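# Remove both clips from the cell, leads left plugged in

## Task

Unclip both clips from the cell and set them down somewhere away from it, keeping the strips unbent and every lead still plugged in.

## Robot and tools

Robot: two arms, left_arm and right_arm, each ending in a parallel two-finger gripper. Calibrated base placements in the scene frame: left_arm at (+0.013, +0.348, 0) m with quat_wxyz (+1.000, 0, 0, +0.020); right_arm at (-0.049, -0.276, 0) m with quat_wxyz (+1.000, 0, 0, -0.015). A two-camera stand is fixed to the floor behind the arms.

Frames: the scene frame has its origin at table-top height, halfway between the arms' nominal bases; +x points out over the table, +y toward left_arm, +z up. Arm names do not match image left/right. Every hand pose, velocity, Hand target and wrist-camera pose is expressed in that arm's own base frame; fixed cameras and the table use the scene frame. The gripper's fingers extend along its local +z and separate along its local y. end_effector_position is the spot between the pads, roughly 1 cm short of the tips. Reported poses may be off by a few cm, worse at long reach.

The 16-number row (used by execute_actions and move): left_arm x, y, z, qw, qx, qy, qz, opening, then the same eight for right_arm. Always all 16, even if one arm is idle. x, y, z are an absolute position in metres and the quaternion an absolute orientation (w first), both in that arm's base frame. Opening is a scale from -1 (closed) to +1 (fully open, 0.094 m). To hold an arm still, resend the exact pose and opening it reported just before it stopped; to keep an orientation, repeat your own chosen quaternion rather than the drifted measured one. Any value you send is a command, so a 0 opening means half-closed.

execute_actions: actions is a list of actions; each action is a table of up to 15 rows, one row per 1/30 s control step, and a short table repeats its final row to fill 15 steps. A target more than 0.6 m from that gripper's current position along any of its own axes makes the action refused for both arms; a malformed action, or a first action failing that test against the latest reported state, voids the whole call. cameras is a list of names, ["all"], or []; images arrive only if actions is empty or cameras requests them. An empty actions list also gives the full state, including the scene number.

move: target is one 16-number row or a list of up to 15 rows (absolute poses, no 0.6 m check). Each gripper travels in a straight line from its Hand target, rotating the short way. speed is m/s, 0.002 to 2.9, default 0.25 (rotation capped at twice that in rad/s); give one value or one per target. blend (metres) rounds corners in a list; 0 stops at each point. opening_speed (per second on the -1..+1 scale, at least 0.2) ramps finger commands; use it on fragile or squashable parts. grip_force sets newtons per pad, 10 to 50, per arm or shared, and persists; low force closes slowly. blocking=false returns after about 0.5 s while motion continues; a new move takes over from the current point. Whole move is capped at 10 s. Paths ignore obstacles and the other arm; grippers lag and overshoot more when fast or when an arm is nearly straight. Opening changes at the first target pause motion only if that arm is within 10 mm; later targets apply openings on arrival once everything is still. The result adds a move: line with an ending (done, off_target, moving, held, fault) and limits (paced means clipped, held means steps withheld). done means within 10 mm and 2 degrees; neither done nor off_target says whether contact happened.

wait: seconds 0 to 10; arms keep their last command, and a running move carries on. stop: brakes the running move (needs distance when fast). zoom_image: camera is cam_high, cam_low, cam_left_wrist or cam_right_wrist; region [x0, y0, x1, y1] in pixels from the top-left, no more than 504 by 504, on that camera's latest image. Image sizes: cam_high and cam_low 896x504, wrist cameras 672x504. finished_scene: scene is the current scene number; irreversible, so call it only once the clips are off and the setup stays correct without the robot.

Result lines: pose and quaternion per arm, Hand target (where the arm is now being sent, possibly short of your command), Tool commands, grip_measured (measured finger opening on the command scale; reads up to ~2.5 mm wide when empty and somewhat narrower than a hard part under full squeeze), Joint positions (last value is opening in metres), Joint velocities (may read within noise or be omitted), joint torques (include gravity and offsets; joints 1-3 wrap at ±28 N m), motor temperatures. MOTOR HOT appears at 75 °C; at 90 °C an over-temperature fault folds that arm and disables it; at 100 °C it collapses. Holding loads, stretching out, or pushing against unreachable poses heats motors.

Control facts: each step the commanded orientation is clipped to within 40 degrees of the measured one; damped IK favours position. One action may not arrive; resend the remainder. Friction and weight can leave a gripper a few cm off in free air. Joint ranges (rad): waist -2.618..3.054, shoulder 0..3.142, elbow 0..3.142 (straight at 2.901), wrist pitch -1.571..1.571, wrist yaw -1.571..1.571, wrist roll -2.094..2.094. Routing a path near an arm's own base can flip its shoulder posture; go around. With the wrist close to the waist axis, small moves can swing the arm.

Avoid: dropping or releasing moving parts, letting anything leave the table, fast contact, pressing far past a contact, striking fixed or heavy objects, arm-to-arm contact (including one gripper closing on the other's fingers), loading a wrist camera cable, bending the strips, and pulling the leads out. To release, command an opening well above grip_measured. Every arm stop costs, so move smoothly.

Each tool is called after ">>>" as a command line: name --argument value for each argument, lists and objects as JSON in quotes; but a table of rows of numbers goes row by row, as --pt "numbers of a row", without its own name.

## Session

>>> execute_actions --actions '[]'

>>> zoom_image --camera "cam_high" --region '[400, 180, 640, 350]'

>>> zoom_image --camera "cam_low" --region '[260, 210, 480, 370]'

Scene clock: 0.00 s.
left_arm: end_effector_position=(+0.4006, -0.0012, +0.1005) grip_measured=+1.000 end_effector_quat_wxyz=(+0.596, -0.032, +0.802, +0.041) | right_arm: end_effector_position=(+0.4189, -0.0115, +0.1050) grip_measured=+1.000 end_effector_quat_wxyz=(+0.586, +0.049, +0.809, -0.002)
Joint positions: left_arm=[-0.09 1.579 0.358 0.925 -0.19 -0.029 0.094] | right_arm=[-0.006 1.594 0.445 0.83 0.055 0.074 0.094]
Joint velocities: within noise
Joint torques (N m): no reading
Motor temperatures (°C): left_arm=[29 32 36 30 29 26 31] | right_arm=[29 28 36 29 28 26 28]
Heat: left arm: 36 °C; right arm: 36 °C.
Hand target: left_arm +0.4021, -0.0012, +0.1047; +0.600, -0.032, +0.798, +0.040 | right_arm +0.4219, -0.0116, +0.1136; +0.595, +0.049, +0.802, -0.002
Tool commands: left_gripper/opening=+1.0 right_gripper/opening=+1.0

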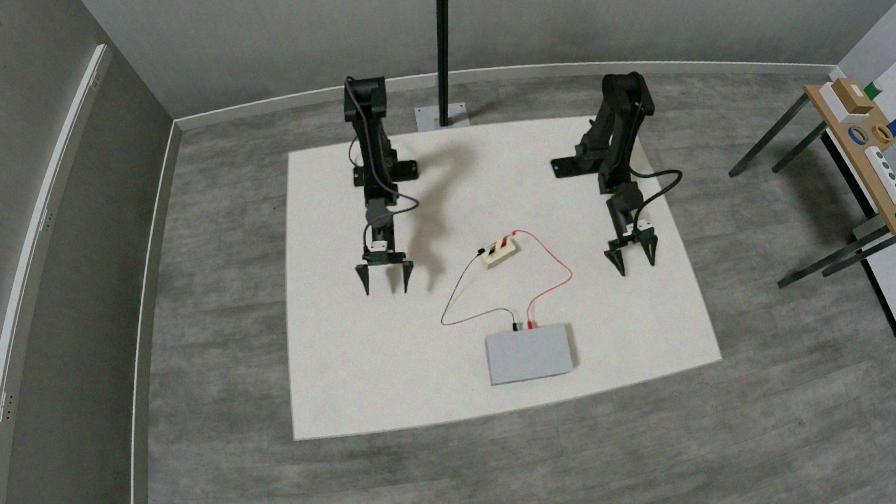

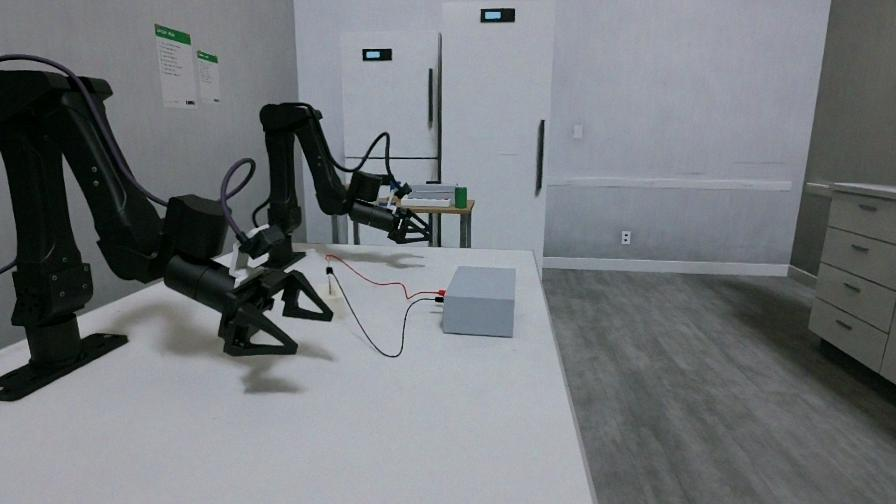

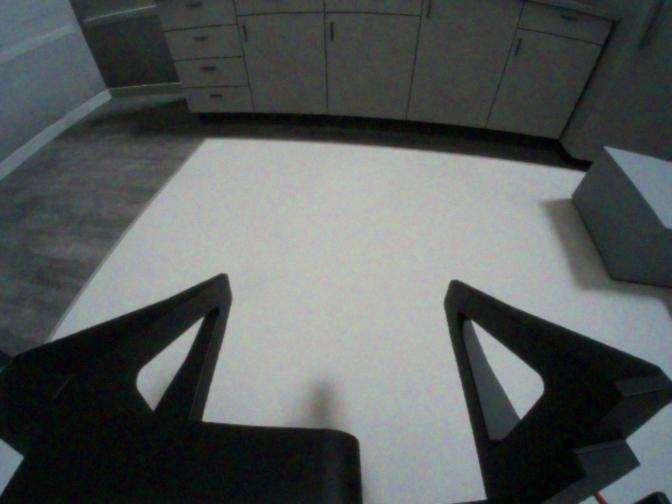

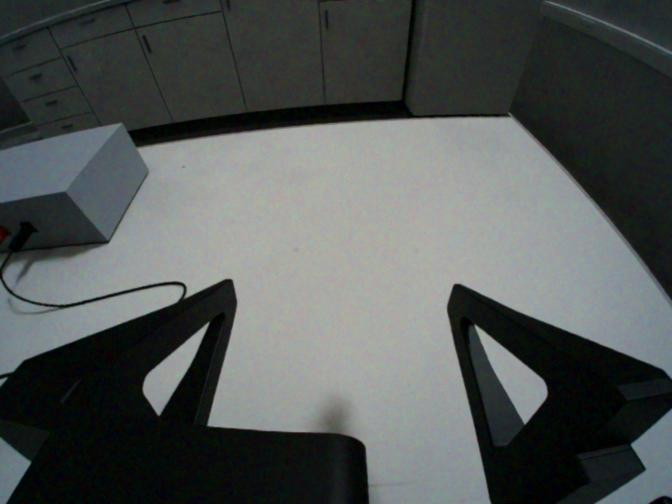

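Scaled by 2.100 from the camera's 896x504 image, which has a finer 1280x720 frame.

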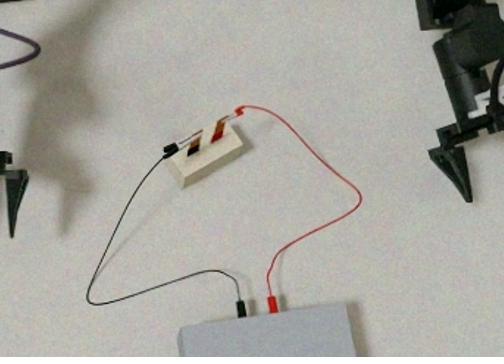

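Scaled by 2.291 from the camera's 896x504 image, which has a finer 1280x720 frame.

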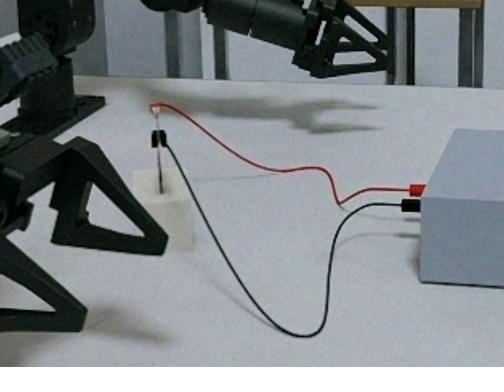

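>>> move --pt "0.4021 -0.0012 0.1047 0.6 -0.032 0.798 0.04 1 0.27 0.12 0.22 0 -0.804 0.595 0 1" --pt "0.4021 -0.0012 0.1047 0.6 -0.032 0.798 0.04 1 0.352 0.21 0.16 0 -0.804 0.595 0 1" --cameras '["cam_low","cam_right_wrist"]'

>>> zoom_image --camera "cam_low" --region '[280, 180, 420, 340]'

Scene clock: 16.43 s.
left_arm: end_effector_position=(+0.4006, -0.0012, +0.1005) grip_measured=+1.000 end_effector_quat_wxyz=(+0.596, -0.032, +0.802, +0.041) | right_arm: end_effector_position=(+0.3514, +0.2070, +0.1561) grip_measured=+1.000 end_effector_quat_wxyz=(-0.014, +0.804, -0.594, +0.009)
Joint positions: left_arm=[-0.09 1.579 0.358 0.925 -0.19 -0.029 0.094] | right_arm=[0.532 2.108 2.113 -1.543 0.006 -1.337 0.094]
Joint torques (N m): left_arm=[0.02 -5.29 5.27 2.04 -0.03 0.03] | right_arm=[0.47 -9.29 7.3 0.03 -0.03 -0.03]
Motor temperatures (°C): left_arm=[29 33 37 35 29 26 31] | right_arm=[29 29 40 31 28 26 28]
Heat: left arm: 37 °C; right arm: 40 °C.
Hand target: left_arm +0.4020, -0.0012, +0.1046; +0.600, -0.032, +0.798, +0.040 | right_arm +0.3518, +0.2098, +0.1597; -0.017, +0.804, -0.595, +0.007
Off the commanded pose: left_arm 0.004 m, 1 deg | right_arm 0.005 m, 2 deg.
joint sent to its limit (right arm) — joint 4 (wrist pitch), lower limit. The joint targets still meet the commanded pose.
move: done
Images, in order (width x height): cam_low 896x504, cam_right_wrist 672x504.

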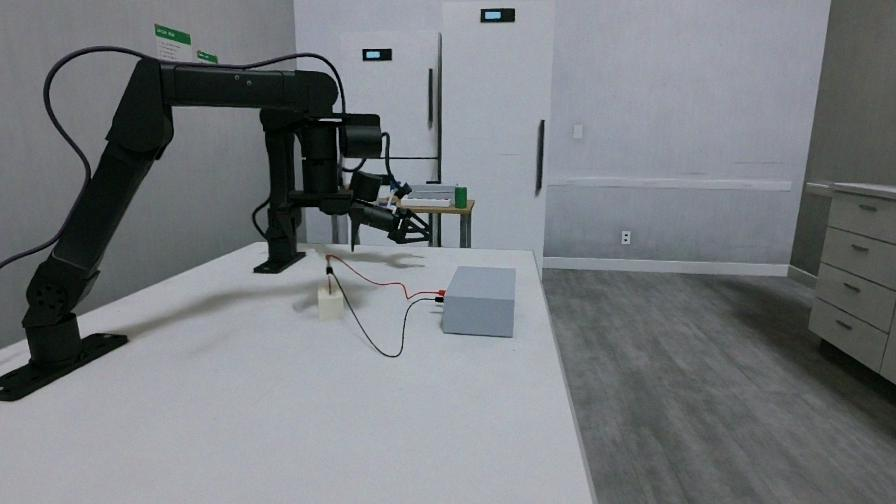

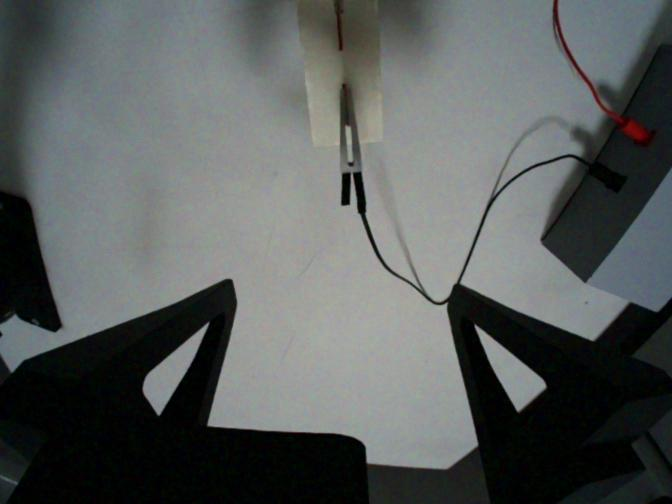

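Scaled by 3.150 from the camera's 896x504 image, which has a finer 1280x720 frame.

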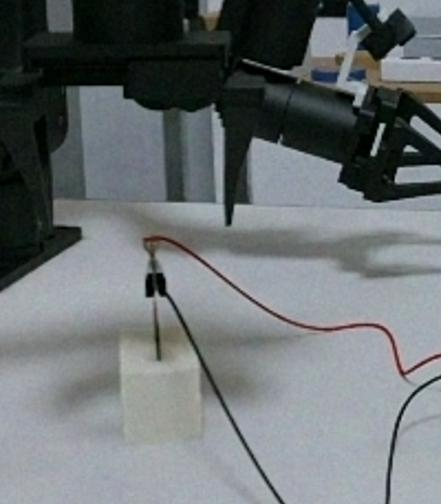

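>>> move --target '[0.4021,-0.0012,0.1047,0.6,-0.032,0.798,0.04,1,0.351,0.229,0.130,0,-0.8216,0.570,0,1]' --speed 0.1 --cameras '["cam_low","cam_right_wrist"]'

>>> zoom_image --camera "cam_low" --region '[280, 180, 420, 340]'

>>> zoom_image --camera "cam_right_wrist" --region '[220, 80, 460, 320]'

Scene clock: 27.33 s.
left_arm: end_effector_position=(+0.4006, -0.0012, +0.1005) grip_measured=+1.000 end_effector_quat_wxyz=(+0.596, -0.032, +0.802, +0.041) | right_arm: end_effector_position=(+0.3487, +0.2243, +0.1353) grip_measured=+1.000 end_effector_quat_wxyz=(+0.001, +0.818, -0.575, +0.003)
Joint positions: left_arm=[-0.09 1.579 0.358 0.925 -0.19 -0.029 0.094] | right_arm=[0.572 2.162 2.113 -1.522 0.006 -1.345 0.094]
Joint torques (N m): left_arm=[0.13 -5.22 5.26 2.04 -0.06 -0.01] | right_arm=[0.51 -9.21 5.96 0.23 -0.03 -0.12]
Heat: left arm: 37 °C; right arm: 40 °C.
Hand target: left_arm +0.4020, -0.0012, +0.1046; +0.600, -0.032, +0.798, +0.040 | right_arm +0.3509, +0.2289, +0.1301; +0.000, +0.822, -0.570, +0.000
Off the commanded pose: left_arm 0.004 m, 1 deg | right_arm 0.007 m, 1 deg.
move: done
Images, in order (width x height): cam_low 896x504, cam_right_wrist 672x504.

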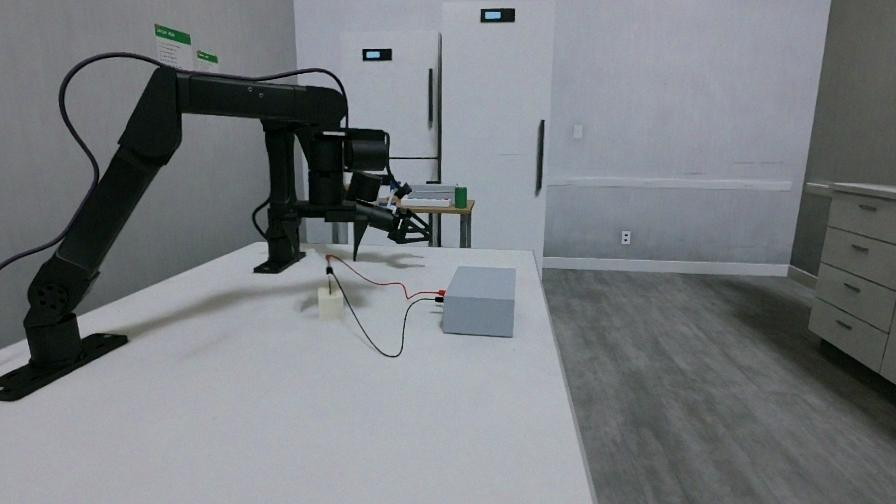

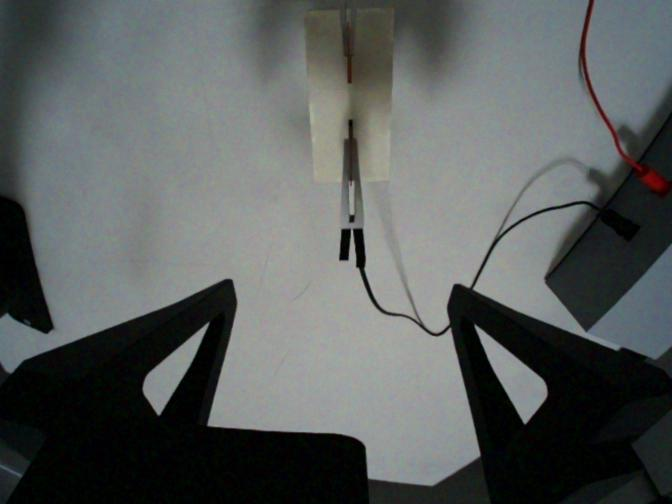

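Scaled by 3.150 from the camera's 896x504 image, which has a finer 1280x720 frame.

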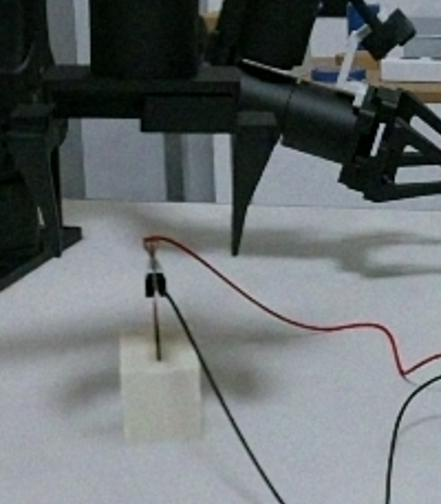

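Scaled by 2.100 from the camera's 672x504 image, which has a finer 960x720 frame.

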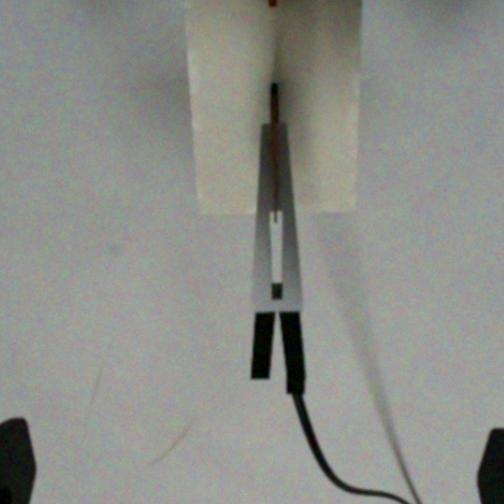

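>>> move --target '[0.4021,-0.0012,0.1047,0.6,-0.032,0.798,0.04,1,0.353,0.2355,0.112,0,-0.8216,0.570,0,-0.3]' --speed 0.08 --cameras '["cam_low","cam_right_wrist"]'

>>> zoom_image --camera "cam_low" --region '[280, 180, 420, 340]'

>>> zoom_image --camera "cam_right_wrist" --region '[220, 120, 460, 360]'

Scene clock: 34.10 s.
left_arm: end_effector_position=(+0.4006, -0.0012, +0.1005) grip_measured=+1.000 end_effector_quat_wxyz=(+0.596, -0.032, +0.802, +0.041) | right_arm: end_effector_position=(+0.3541, +0.2308, +0.1226) grip_measured=-0.298 end_effector_quat_wxyz=(-0.007, +0.820, -0.572, +0.006)
Joint positions: left_arm=[-0.09 1.579 0.358 0.925 -0.19 -0.029 0.094] | right_arm=[0.578 2.17 2.076 -1.459 0.006 -1.346 0.033]
Joint torques (N m): left_arm=[0.03 -5.27 5.15 2.06 -0.06 -0.02] | right_arm=[0.79 -8.84 4.9 0.26 -0.04 -0.01]
Heat: left arm: 38 °C; right arm: 39 °C.
Hand target: left_arm +0.4020, -0.0012, +0.1046; +0.600, -0.032, +0.798, +0.040 | right_arm +0.3528, +0.2352, +0.1121; +0.000, +0.822, -0.570, +0.000
Off the commanded pose: left_arm 0.004 m, 1 deg | right_arm 0.012 m, 1 deg.
move: off_target (right_arm)
Images, in order (width x height): cam_low 896x504, cam_right_wrist 672x504.

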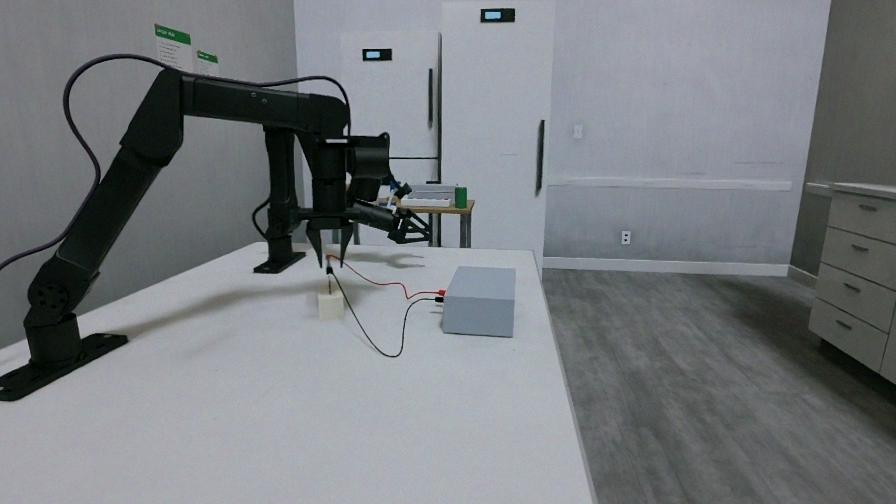

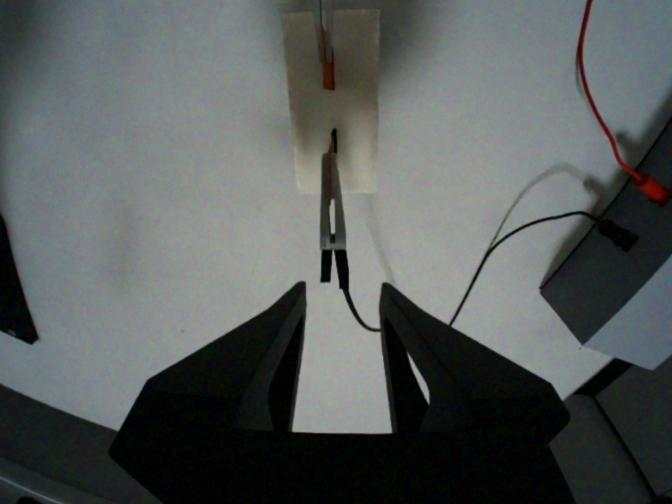

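Scaled by 3.150 from the camera's 896x504 image, which has a finer 1280x720 frame.

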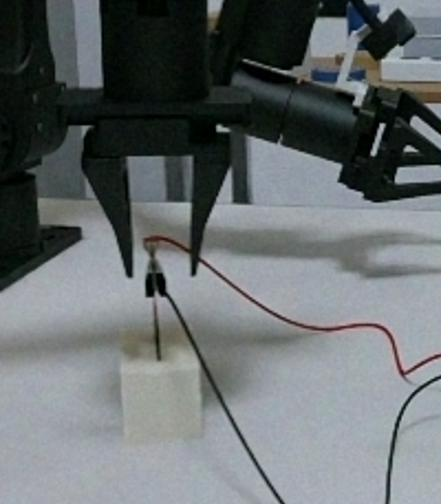

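Scaled by 2.100 from the camera's 672x504 image, which has a finer 960x720 frame.

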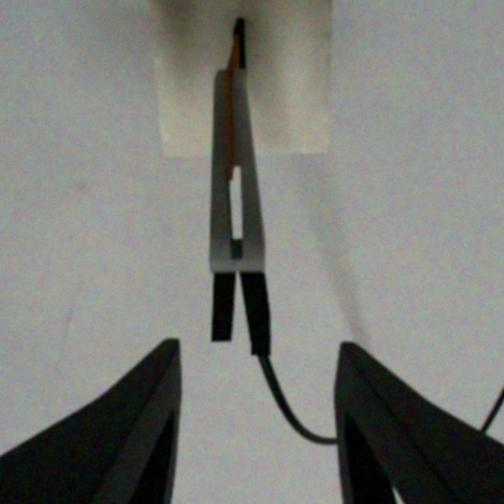

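>>> move --target '[0.4021,-0.0012,0.1047,0.6,-0.032,0.798,0.04,1,0.348,0.2385,0.105,0,-0.8216,0.570,0,-0.4]' --speed 0.06 --cameras '["cam_low","cam_right_wrist"]'

>>> zoom_image --camera "cam_low" --region '[280, 180, 420, 340]'

>>> zoom_image --camera "cam_right_wrist" --region '[220, 120, 460, 360]'

Scene clock: 42.27 s.
left_arm: end_effector_position=(+0.4006, -0.0012, +0.1005) grip_measured=+1.000 end_effector_quat_wxyz=(+0.596, -0.032, +0.802, +0.041) | right_arm: end_effector_position=(+0.3495, +0.2342, +0.1099) grip_measured=-0.398 end_effector_quat_wxyz=(-0.001, +0.821, -0.571, +0.003)
Joint positions: left_arm=[-0.09 1.579 0.358 0.925 -0.19 -0.029 0.094] | right_arm=[0.59 2.17 2.025 -1.422 0.006 -1.335 0.028]
Joint torques (N m): left_arm=[-0.01 -5.2 5.12 2.06 -0.03 0] | right_arm=[0.87 -9.88 4.85 0.22 -0.03 0.03]
Heat: left arm: 38 °C; right arm: 39 °C.
Hand target: left_arm +0.4020, -0.0012, +0.1046; +0.600, -0.032, +0.798, +0.040 | right_arm +0.3480, +0.2384, +0.1051; +0.000, +0.822, -0.570, +0.000
Off the commanded pose: left_arm 0.004 m, 1 deg | right_arm 0.007 m, 0 deg.
move: done
Images, in order (width x height): cam_low 896x504, cam_right_wrist 672x504.

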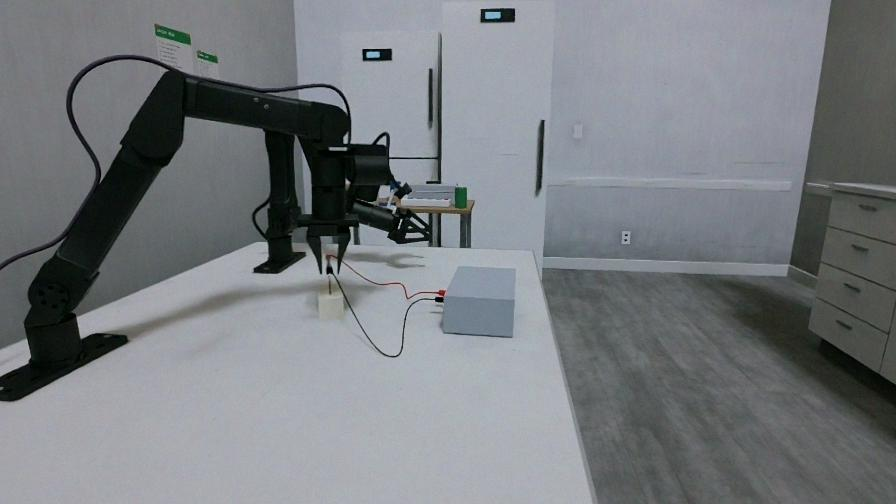

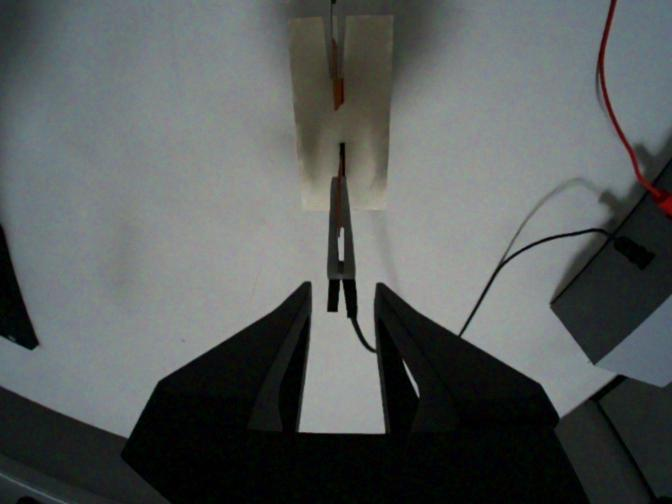

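Scaled by 3.150 from the camera's 896x504 image, which has a finer 1280x720 frame.

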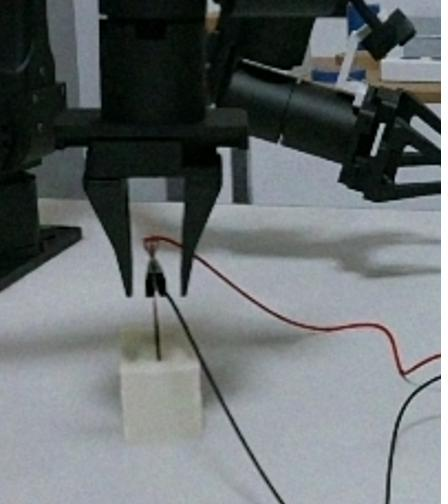

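Scaled by 2.100 from the camera's 672x504 image, which has a finer 960x720 frame.

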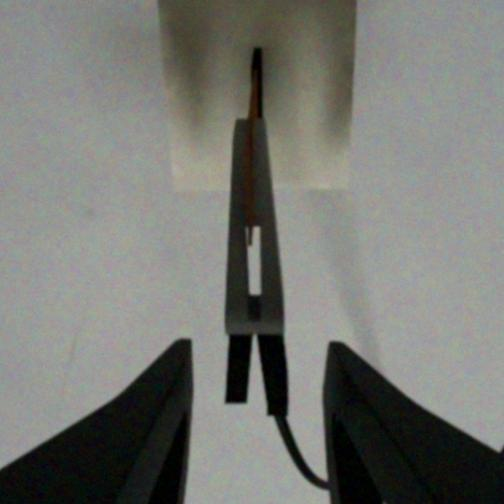

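>>> move --pt "0.4021 -0.0012 0.1047 0.6 -0.032 0.798 0.04 1 0.348 0.238 0.101 0 -0.8216 0.570 0 -0.4" --pt "0.4021 -0.0012 0.1047 0.6 -0.032 0.798 0.04 1 0.348 0.238 0.101 0 -0.8216 0.570 0 -0.92" --speed 0.05 --opening_speed 0.25 --cameras '["cam_low","cam_right_wrist"]'

>>> zoom_image --camera "cam_right_wrist" --region '[260, 150, 440, 330]'

Scene clock: 50.83 s.
left_arm: end_effector_position=(+0.4006, -0.0012, +0.1005) grip_measured=+1.000 end_effector_quat_wxyz=(+0.596, -0.032, +0.802, +0.041) | right_arm: end_effector_position=(+0.3496, +0.2342, +0.1050) grip_measured=-0.824 end_effector_quat_wxyz=(+0.000, +0.821, -0.572, +0.003)
Joint positions: left_arm=[-0.09 1.579 0.358 0.925 -0.19 -0.029 0.094] | right_arm=[0.59 2.17 2.005 -1.404 0.006 -1.334 0.008]
Joint torques (N m): left_arm=[-0.03 -5.29 5.2 2.06 -0.05 0] | right_arm=[0.66 -10.1 4.82 0.24 -0.05 0]
Heat: left arm: 39 °C; right arm: 39 °C.
Hand target: left_arm +0.4020, -0.0012, +0.1046; +0.600, -0.032, +0.798, +0.040 | right_arm +0.3480, +0.2379, +0.1011; +0.000, +0.822, -0.570, +0.000
Off the commanded pose: left_arm 0.004 m, 1 deg | right_arm 0.006 m, 0 deg.
move: done
Images, in order (width x height): cam_low 896x504, cam_right_wrist 672x504.

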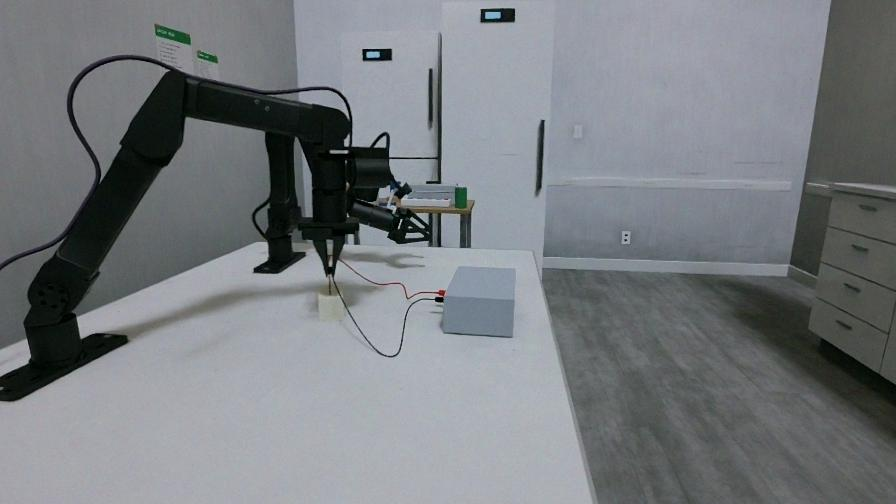

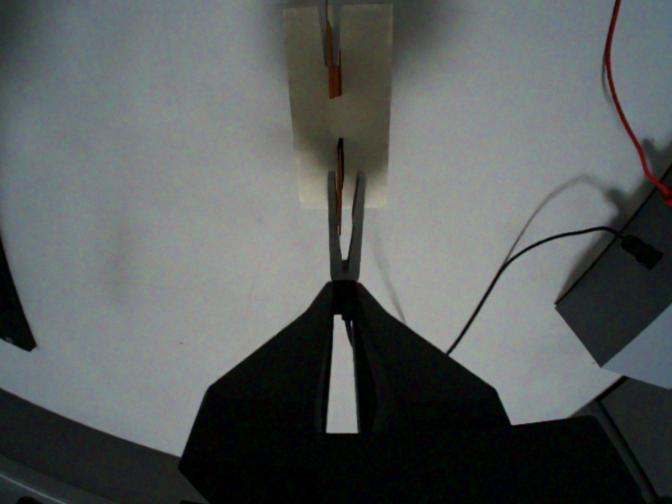

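Scaled by 2.800 from the camera's 672x504 image, which has a finer 960x720 frame.

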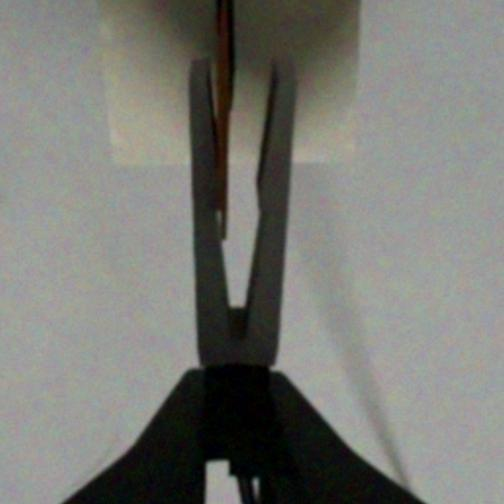

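>>> move --pt "0.4021 -0.0012 0.1047 0.6 -0.032 0.798 0.04 1 0.346 0.2373 0.101 0 -0.8216 0.570 0 -0.92" --pt "0.4021 -0.0012 0.1047 0.6 -0.032 0.798 0.04 1 0.357 0.203 0.106 0 -0.8216 0.570 0 -0.92" --speed 0.05 --cameras '["cam_low","cam_right_wrist"]'

Scene clock: 56.07 s.
left_arm: end_effector_position=(+0.4006, -0.0012, +0.1005) grip_measured=+1.000 end_effector_quat_wxyz=(+0.596, -0.032, +0.802, +0.041) | right_arm: end_effector_position=(+0.3562, +0.2025, +0.0901) grip_measured=-0.825 end_effector_quat_wxyz=(+0.022, +0.820, -0.572, -0.007)
Joint positions: left_arm=[-0.09 1.579 0.358 0.925 -0.19 -0.029 0.094] | right_arm=[0.517 2.17 1.945 -1.391 0.006 -1.406 0.008]
Joint torques (N m): left_arm=[0.06 -5.24 5.22 2.05 -0.08 0.03] | right_arm=[-0.1 -13.79 4.78 0.12 -0.03 -0.07]
Heat: left arm: 39 °C; right arm: 39 °C.
Hand target: left_arm +0.4020, -0.0012, +0.1046; +0.600, -0.032, +0.798, +0.040 | right_arm +0.3568, +0.2029, +0.1058; +0.000, +0.822, -0.570, +0.000
Off the commanded pose: left_arm 0.004 m, 1 deg | right_arm 0.016 m, 3 deg.
move: off_target (right_arm)
Images, in order (width x height): cam_low 896x504, cam_right_wrist 672x504.

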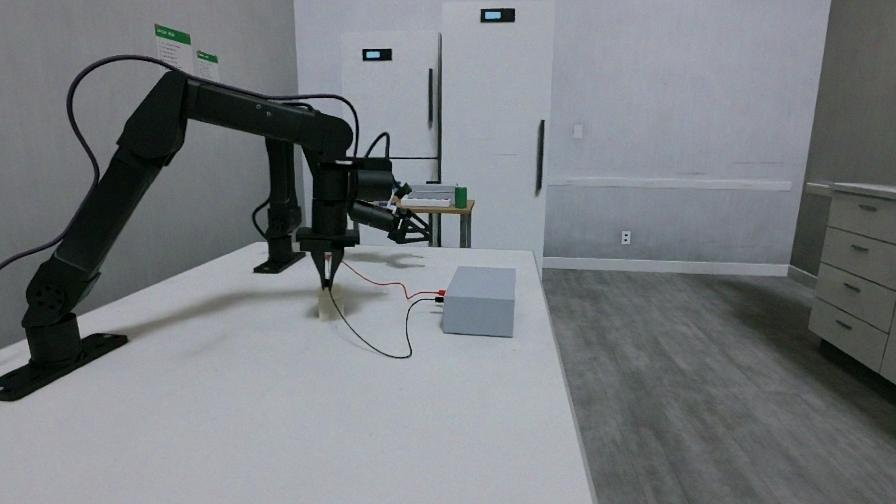

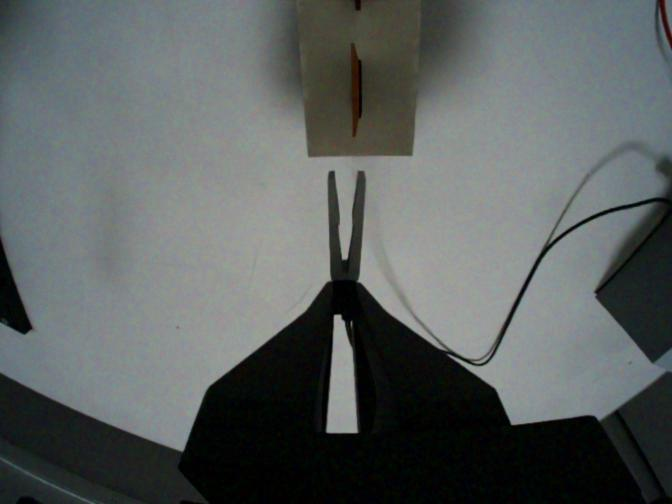

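>>> move --pt "0.4021 -0.0012 0.1047 0.6 -0.032 0.798 0.04 1 0.37 0.14 0.11 0 -0.8216 0.570 0 -0.92" --pt "0.35 -0.1 0.18 0.3 0.5 0.8 -0.2 1 0.375 0.045 0.040 0 -0.8216 0.570 0 -0.92" --pt "0.235 -0.2 0.22 0 0.598 0.801 0 1 0.375 0.045 0.023 0 -0.8216 0.570 0 -0.92" --speed 0.15 --cameras '["all"]'

>>> zoom_image --camera "cam_low" --region '[240, 240, 390, 390]'

Scene clock: 74.97 s.
left_arm: end_effector_position=(+0.2348, -0.2001, +0.2123) grip_measured=+1.000 end_effector_quat_wxyz=(+0.042, +0.598, +0.800, -0.005) | right_arm: end_effector_position=(+0.3731, +0.0454, +0.0156) grip_measured=-0.825 end_effector_quat_wxyz=(+0.013, +0.821, -0.570, -0.006)
Joint positions: left_arm=[-0.706 1.678 1.765 -1.572 0.005 0.578 0.094] | right_arm=[0.124 2.065 1.48 -1.013 0.011 -1.804 0.008]
Joint torques (N m): left_arm=[-0.35 -6.9 7.39 0.41 -0.03 -0.02] | right_arm=[-0.58 -11.25 4.48 0.18 -0.08 -0.11]
Motor temperatures (°C): left_arm=[29 35 39 38 29 26 31] | right_arm=[29 36 38 30 28 26 30]
Heat: left arm: 39 °C; right arm: 38 °C.
Hand target: left_arm +0.2348, -0.2000, +0.2193; +0.050, +0.598, +0.800, -0.004 | right_arm +0.3750, +0.0450, +0.0229; +0.000, +0.822, -0.570, +0.000
Off the commanded pose: left_arm 0.008 m, 5 deg | right_arm 0.008 m, 2 deg.
joint sent to its limit (left arm) — joint 4 (wrist pitch), lower limit. The joint targets are off in orientation, not in position.
move: off_target (left_arm)

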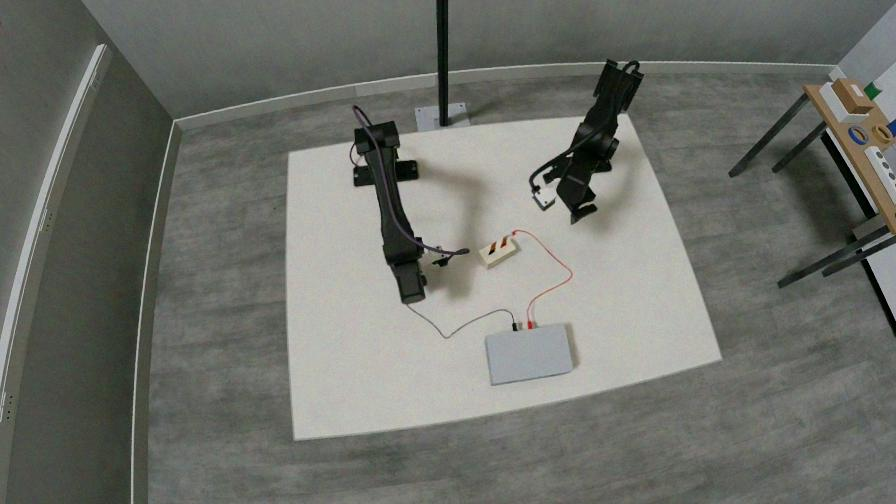

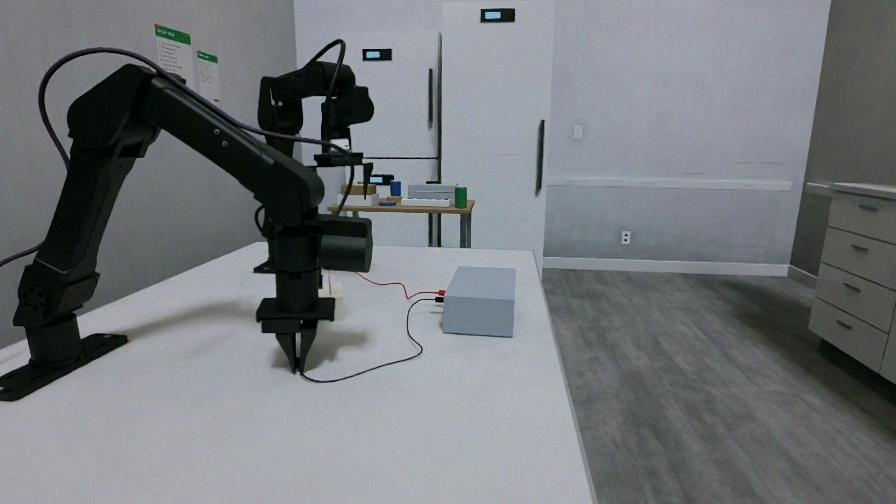

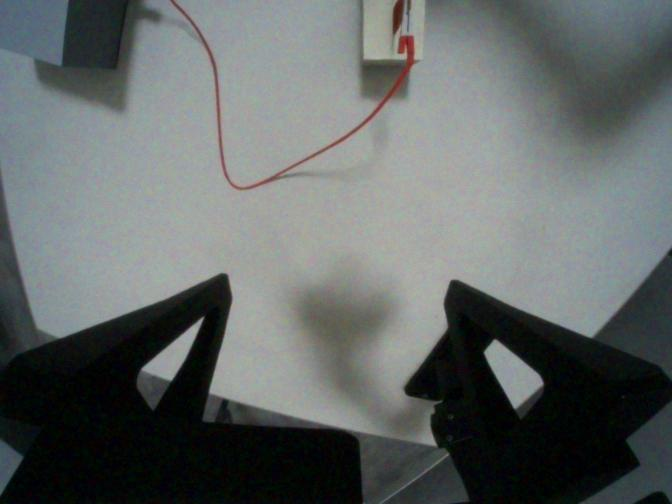

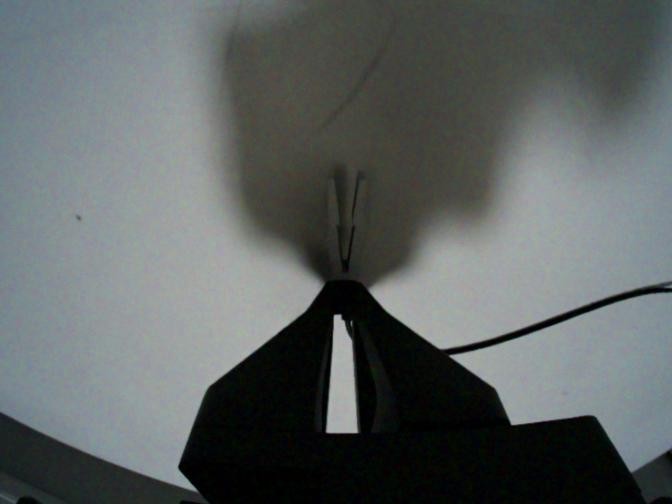

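Scaled by 3.360 from the camera's 896x504 image, which has a finer 1280x720 frame.

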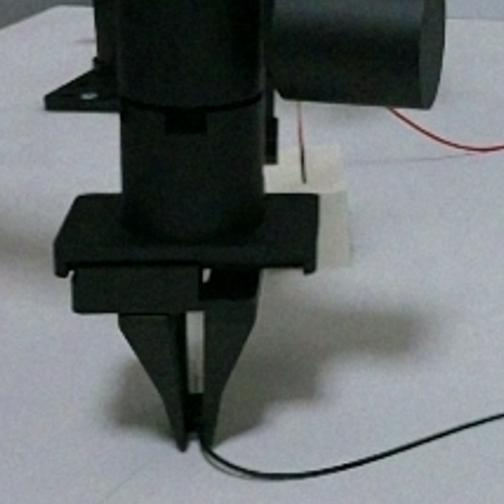

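>>> move --pt "0.235 -0.2 0.22 0 0.598 0.801 0 1 0.375 0.045 0.023 0 -0.8216 0.570 0 -0.3" --pt "0.235 -0.2 0.22 0 0.598 0.801 0 1 0.37 0.03 0.2 0 -0.8216 0.570 0 -0.3" --pt "0.235 -0.291 0.155 0 0.598 0.801 0 1 0.25 0.0 0.2 0 -0.749 0.663 0 -0.3" --speed '[0.1,0.2,0.2]' --opening_speed 0.8 --cameras '["all"]'

>>> zoom_image --camera "cam_low" --region '[280, 180, 420, 340]'

>>> zoom_image --camera "cam_left_wrist" --region '[220, 80, 460, 320]'

Scene clock: 84.43 s.
left_arm: end_effector_position=(+0.2319, -0.2858, +0.1522) grip_measured=+1.000 end_effector_quat_wxyz=(-0.007, +0.599, +0.801, +0.002) | right_arm: end_effector_position=(+0.2548, -0.0002, +0.1965) grip_measured=-0.302 end_effector_quat_wxyz=(-0.009, +0.752, -0.658, +0.018)
Joint positions: left_arm=[-0.892 1.973 1.896 -1.51 -0.001 0.392 0.094] | right_arm=[0.003 1.5 1.52 -1.552 0.011 -1.701 0.033]
Joint torques (N m): left_arm=[-0.09 -8.44 7.87 0.3 -0.01 -0.05] | right_arm=[-0.58 -6.19 4.68 0.13 -0.11 0.05]
Heat: left arm: 39 °C; right arm: 39 °C.
Hand target: left_arm +0.2350, -0.2908, +0.1550; +0.000, +0.598, +0.801, +0.000 | right_arm +0.2501, +0.0000, +0.1992; -0.015, +0.749, -0.662, +0.017
Off the commanded pose: left_arm 0.007 m, 1 deg | right_arm 0.006 m, 2 deg.
joint sent to its limit (right arm) — joint 4 (wrist pitch), lower limit. The joint targets are off in orientation, not in position.
move: done

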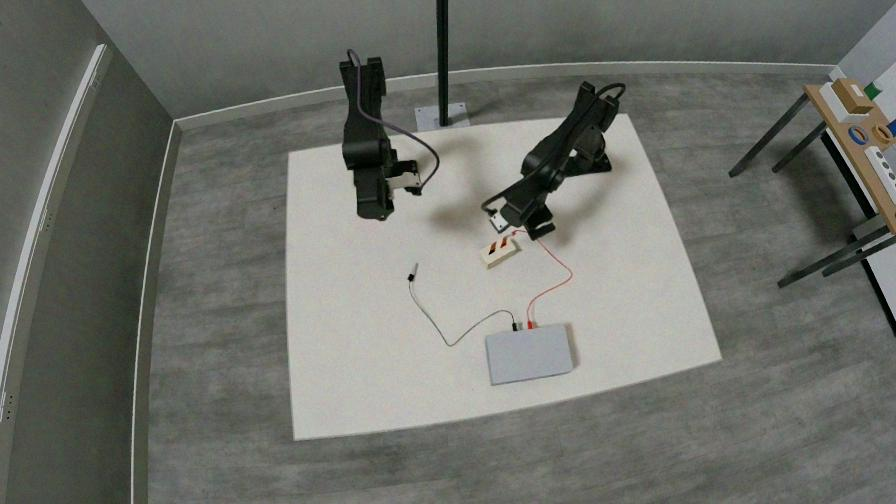

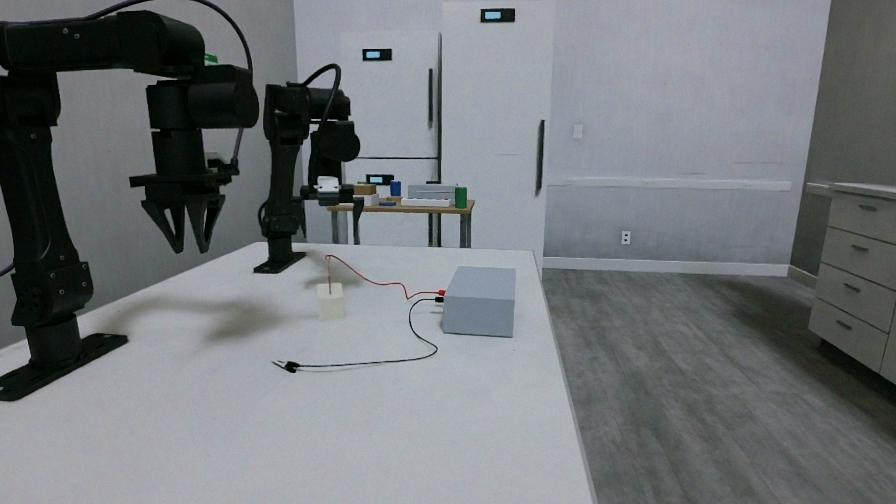

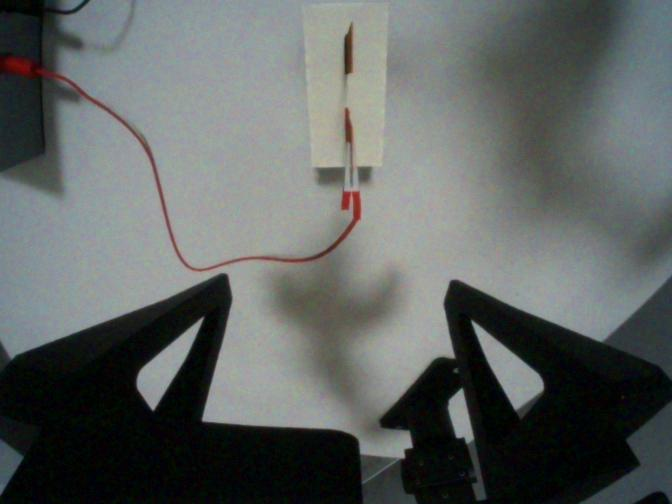

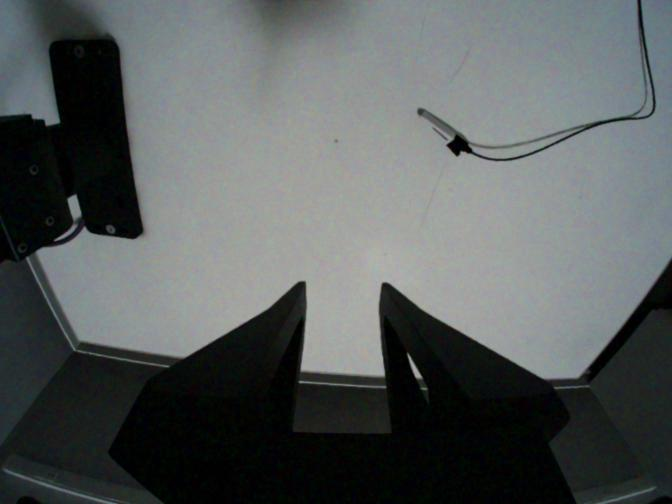

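Scaled by 3.150 from the camera's 896x504 image, which has a finer 1280x720 frame.

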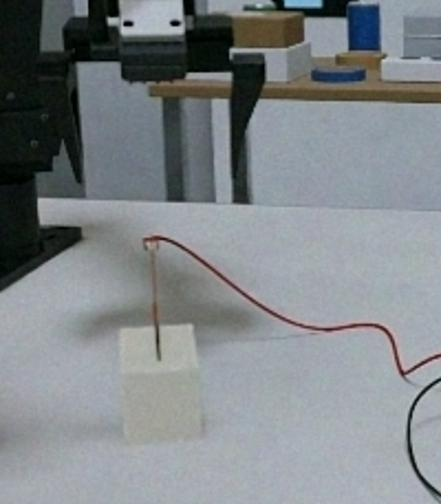

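Scaled by 2.100 from the camera's 672x504 image, which has a finer 960x720 frame.

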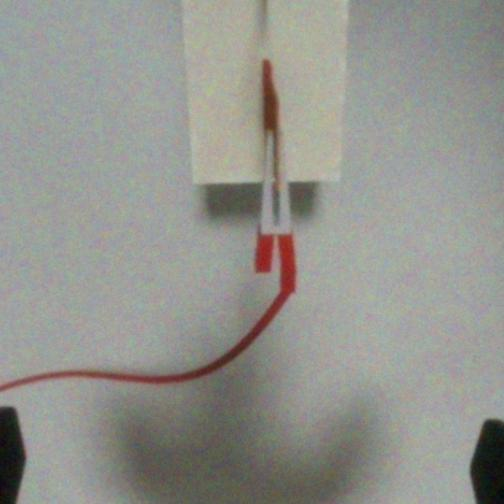

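>>> move --target '[0.233,-0.305,0.120,0,0.598,0.801,0,-0.4,0.25,0.0,0.2,0,-0.749,0.663,0,-0.3]' --speed 0.1 --cameras '["cam_low","cam_left_wrist"]'

>>> zoom_image --camera "cam_low" --region '[280, 180, 420, 340]'

>>> zoom_image --camera "cam_left_wrist" --region '[220, 120, 460, 360]'

Scene clock: 93.67 s.
left_arm: end_effector_position=(+0.2341, -0.3032, +0.1275) grip_measured=-0.397 end_effector_quat_wxyz=(+0.006, +0.597, +0.802, -0.001) | right_arm: end_effector_position=(+0.2548, -0.0002, +0.1965) grip_measured=-0.302 end_effector_quat_wxyz=(-0.009, +0.752, -0.658, +0.018)
Joint positions: left_arm=[-0.916 1.994 1.828 -1.392 -0.001 0.364 0.028] | right_arm=[0.003 1.5 1.52 -1.552 0.011 -1.701 0.033]
Joint torques (N m): left_arm=[-0.5 -8.38 5.34 0.48 -0.03 -0.04] | right_arm=[-0.58 -6.16 4.67 0.15 -0.1 -0.01]
Heat: left arm: 39 °C; right arm: 39 °C.
Hand target: left_arm +0.2330, -0.3049, +0.1201; +0.000, +0.598, +0.801, +0.000 | right_arm +0.2501, +0.0000, +0.1992; -0.015, +0.749, -0.662, +0.017
Off the commanded pose: left_arm 0.008 m, 1 deg | right_arm 0.006 m, 2 deg.
joint sent to its limit (right arm) — joint 4 (wrist pitch), lower limit. The joint targets are off in orientation, not in position.
move: done
Images, in order (width x height): cam_low 896x504, cam_left_wrist 672x504.

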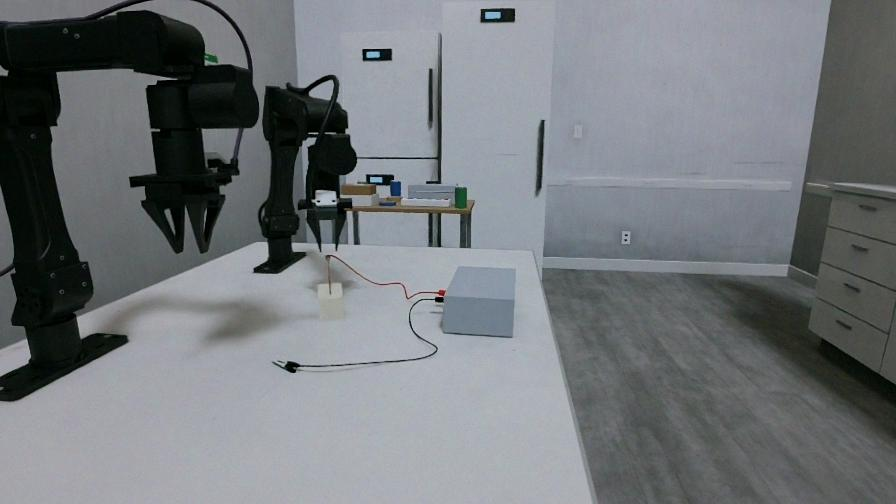

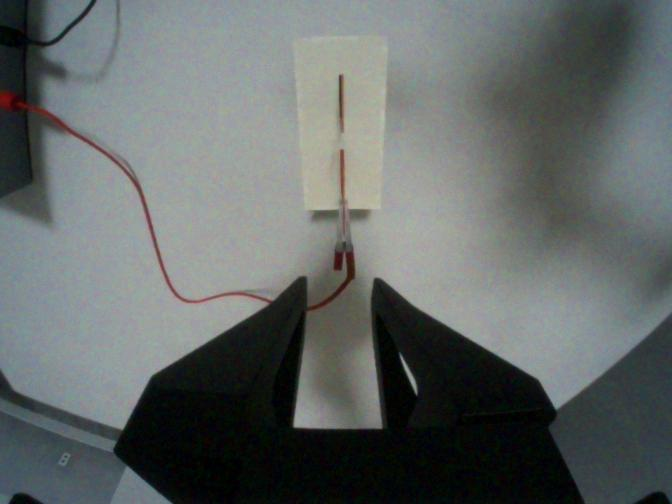

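Scaled by 3.150 from the camera's 896x504 image, which has a finer 1280x720 frame.

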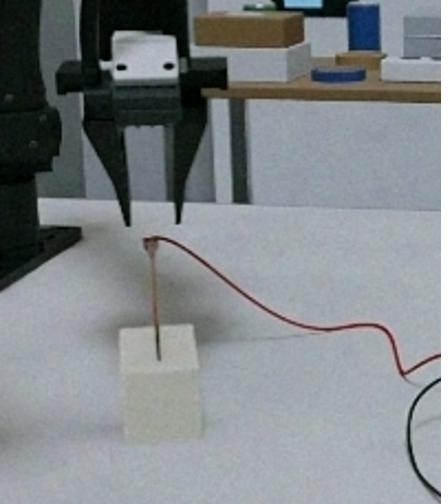

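Scaled by 2.100 from the camera's 672x504 image, which has a finer 960x720 frame.

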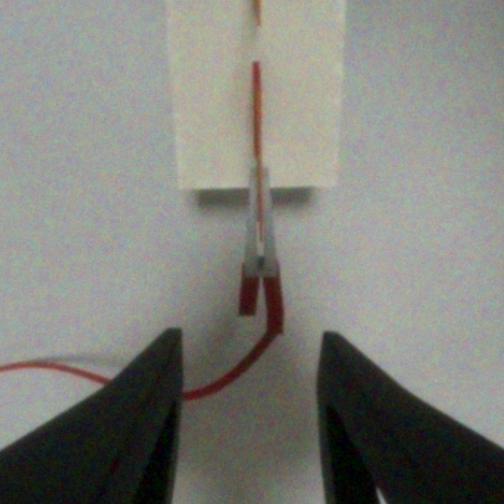

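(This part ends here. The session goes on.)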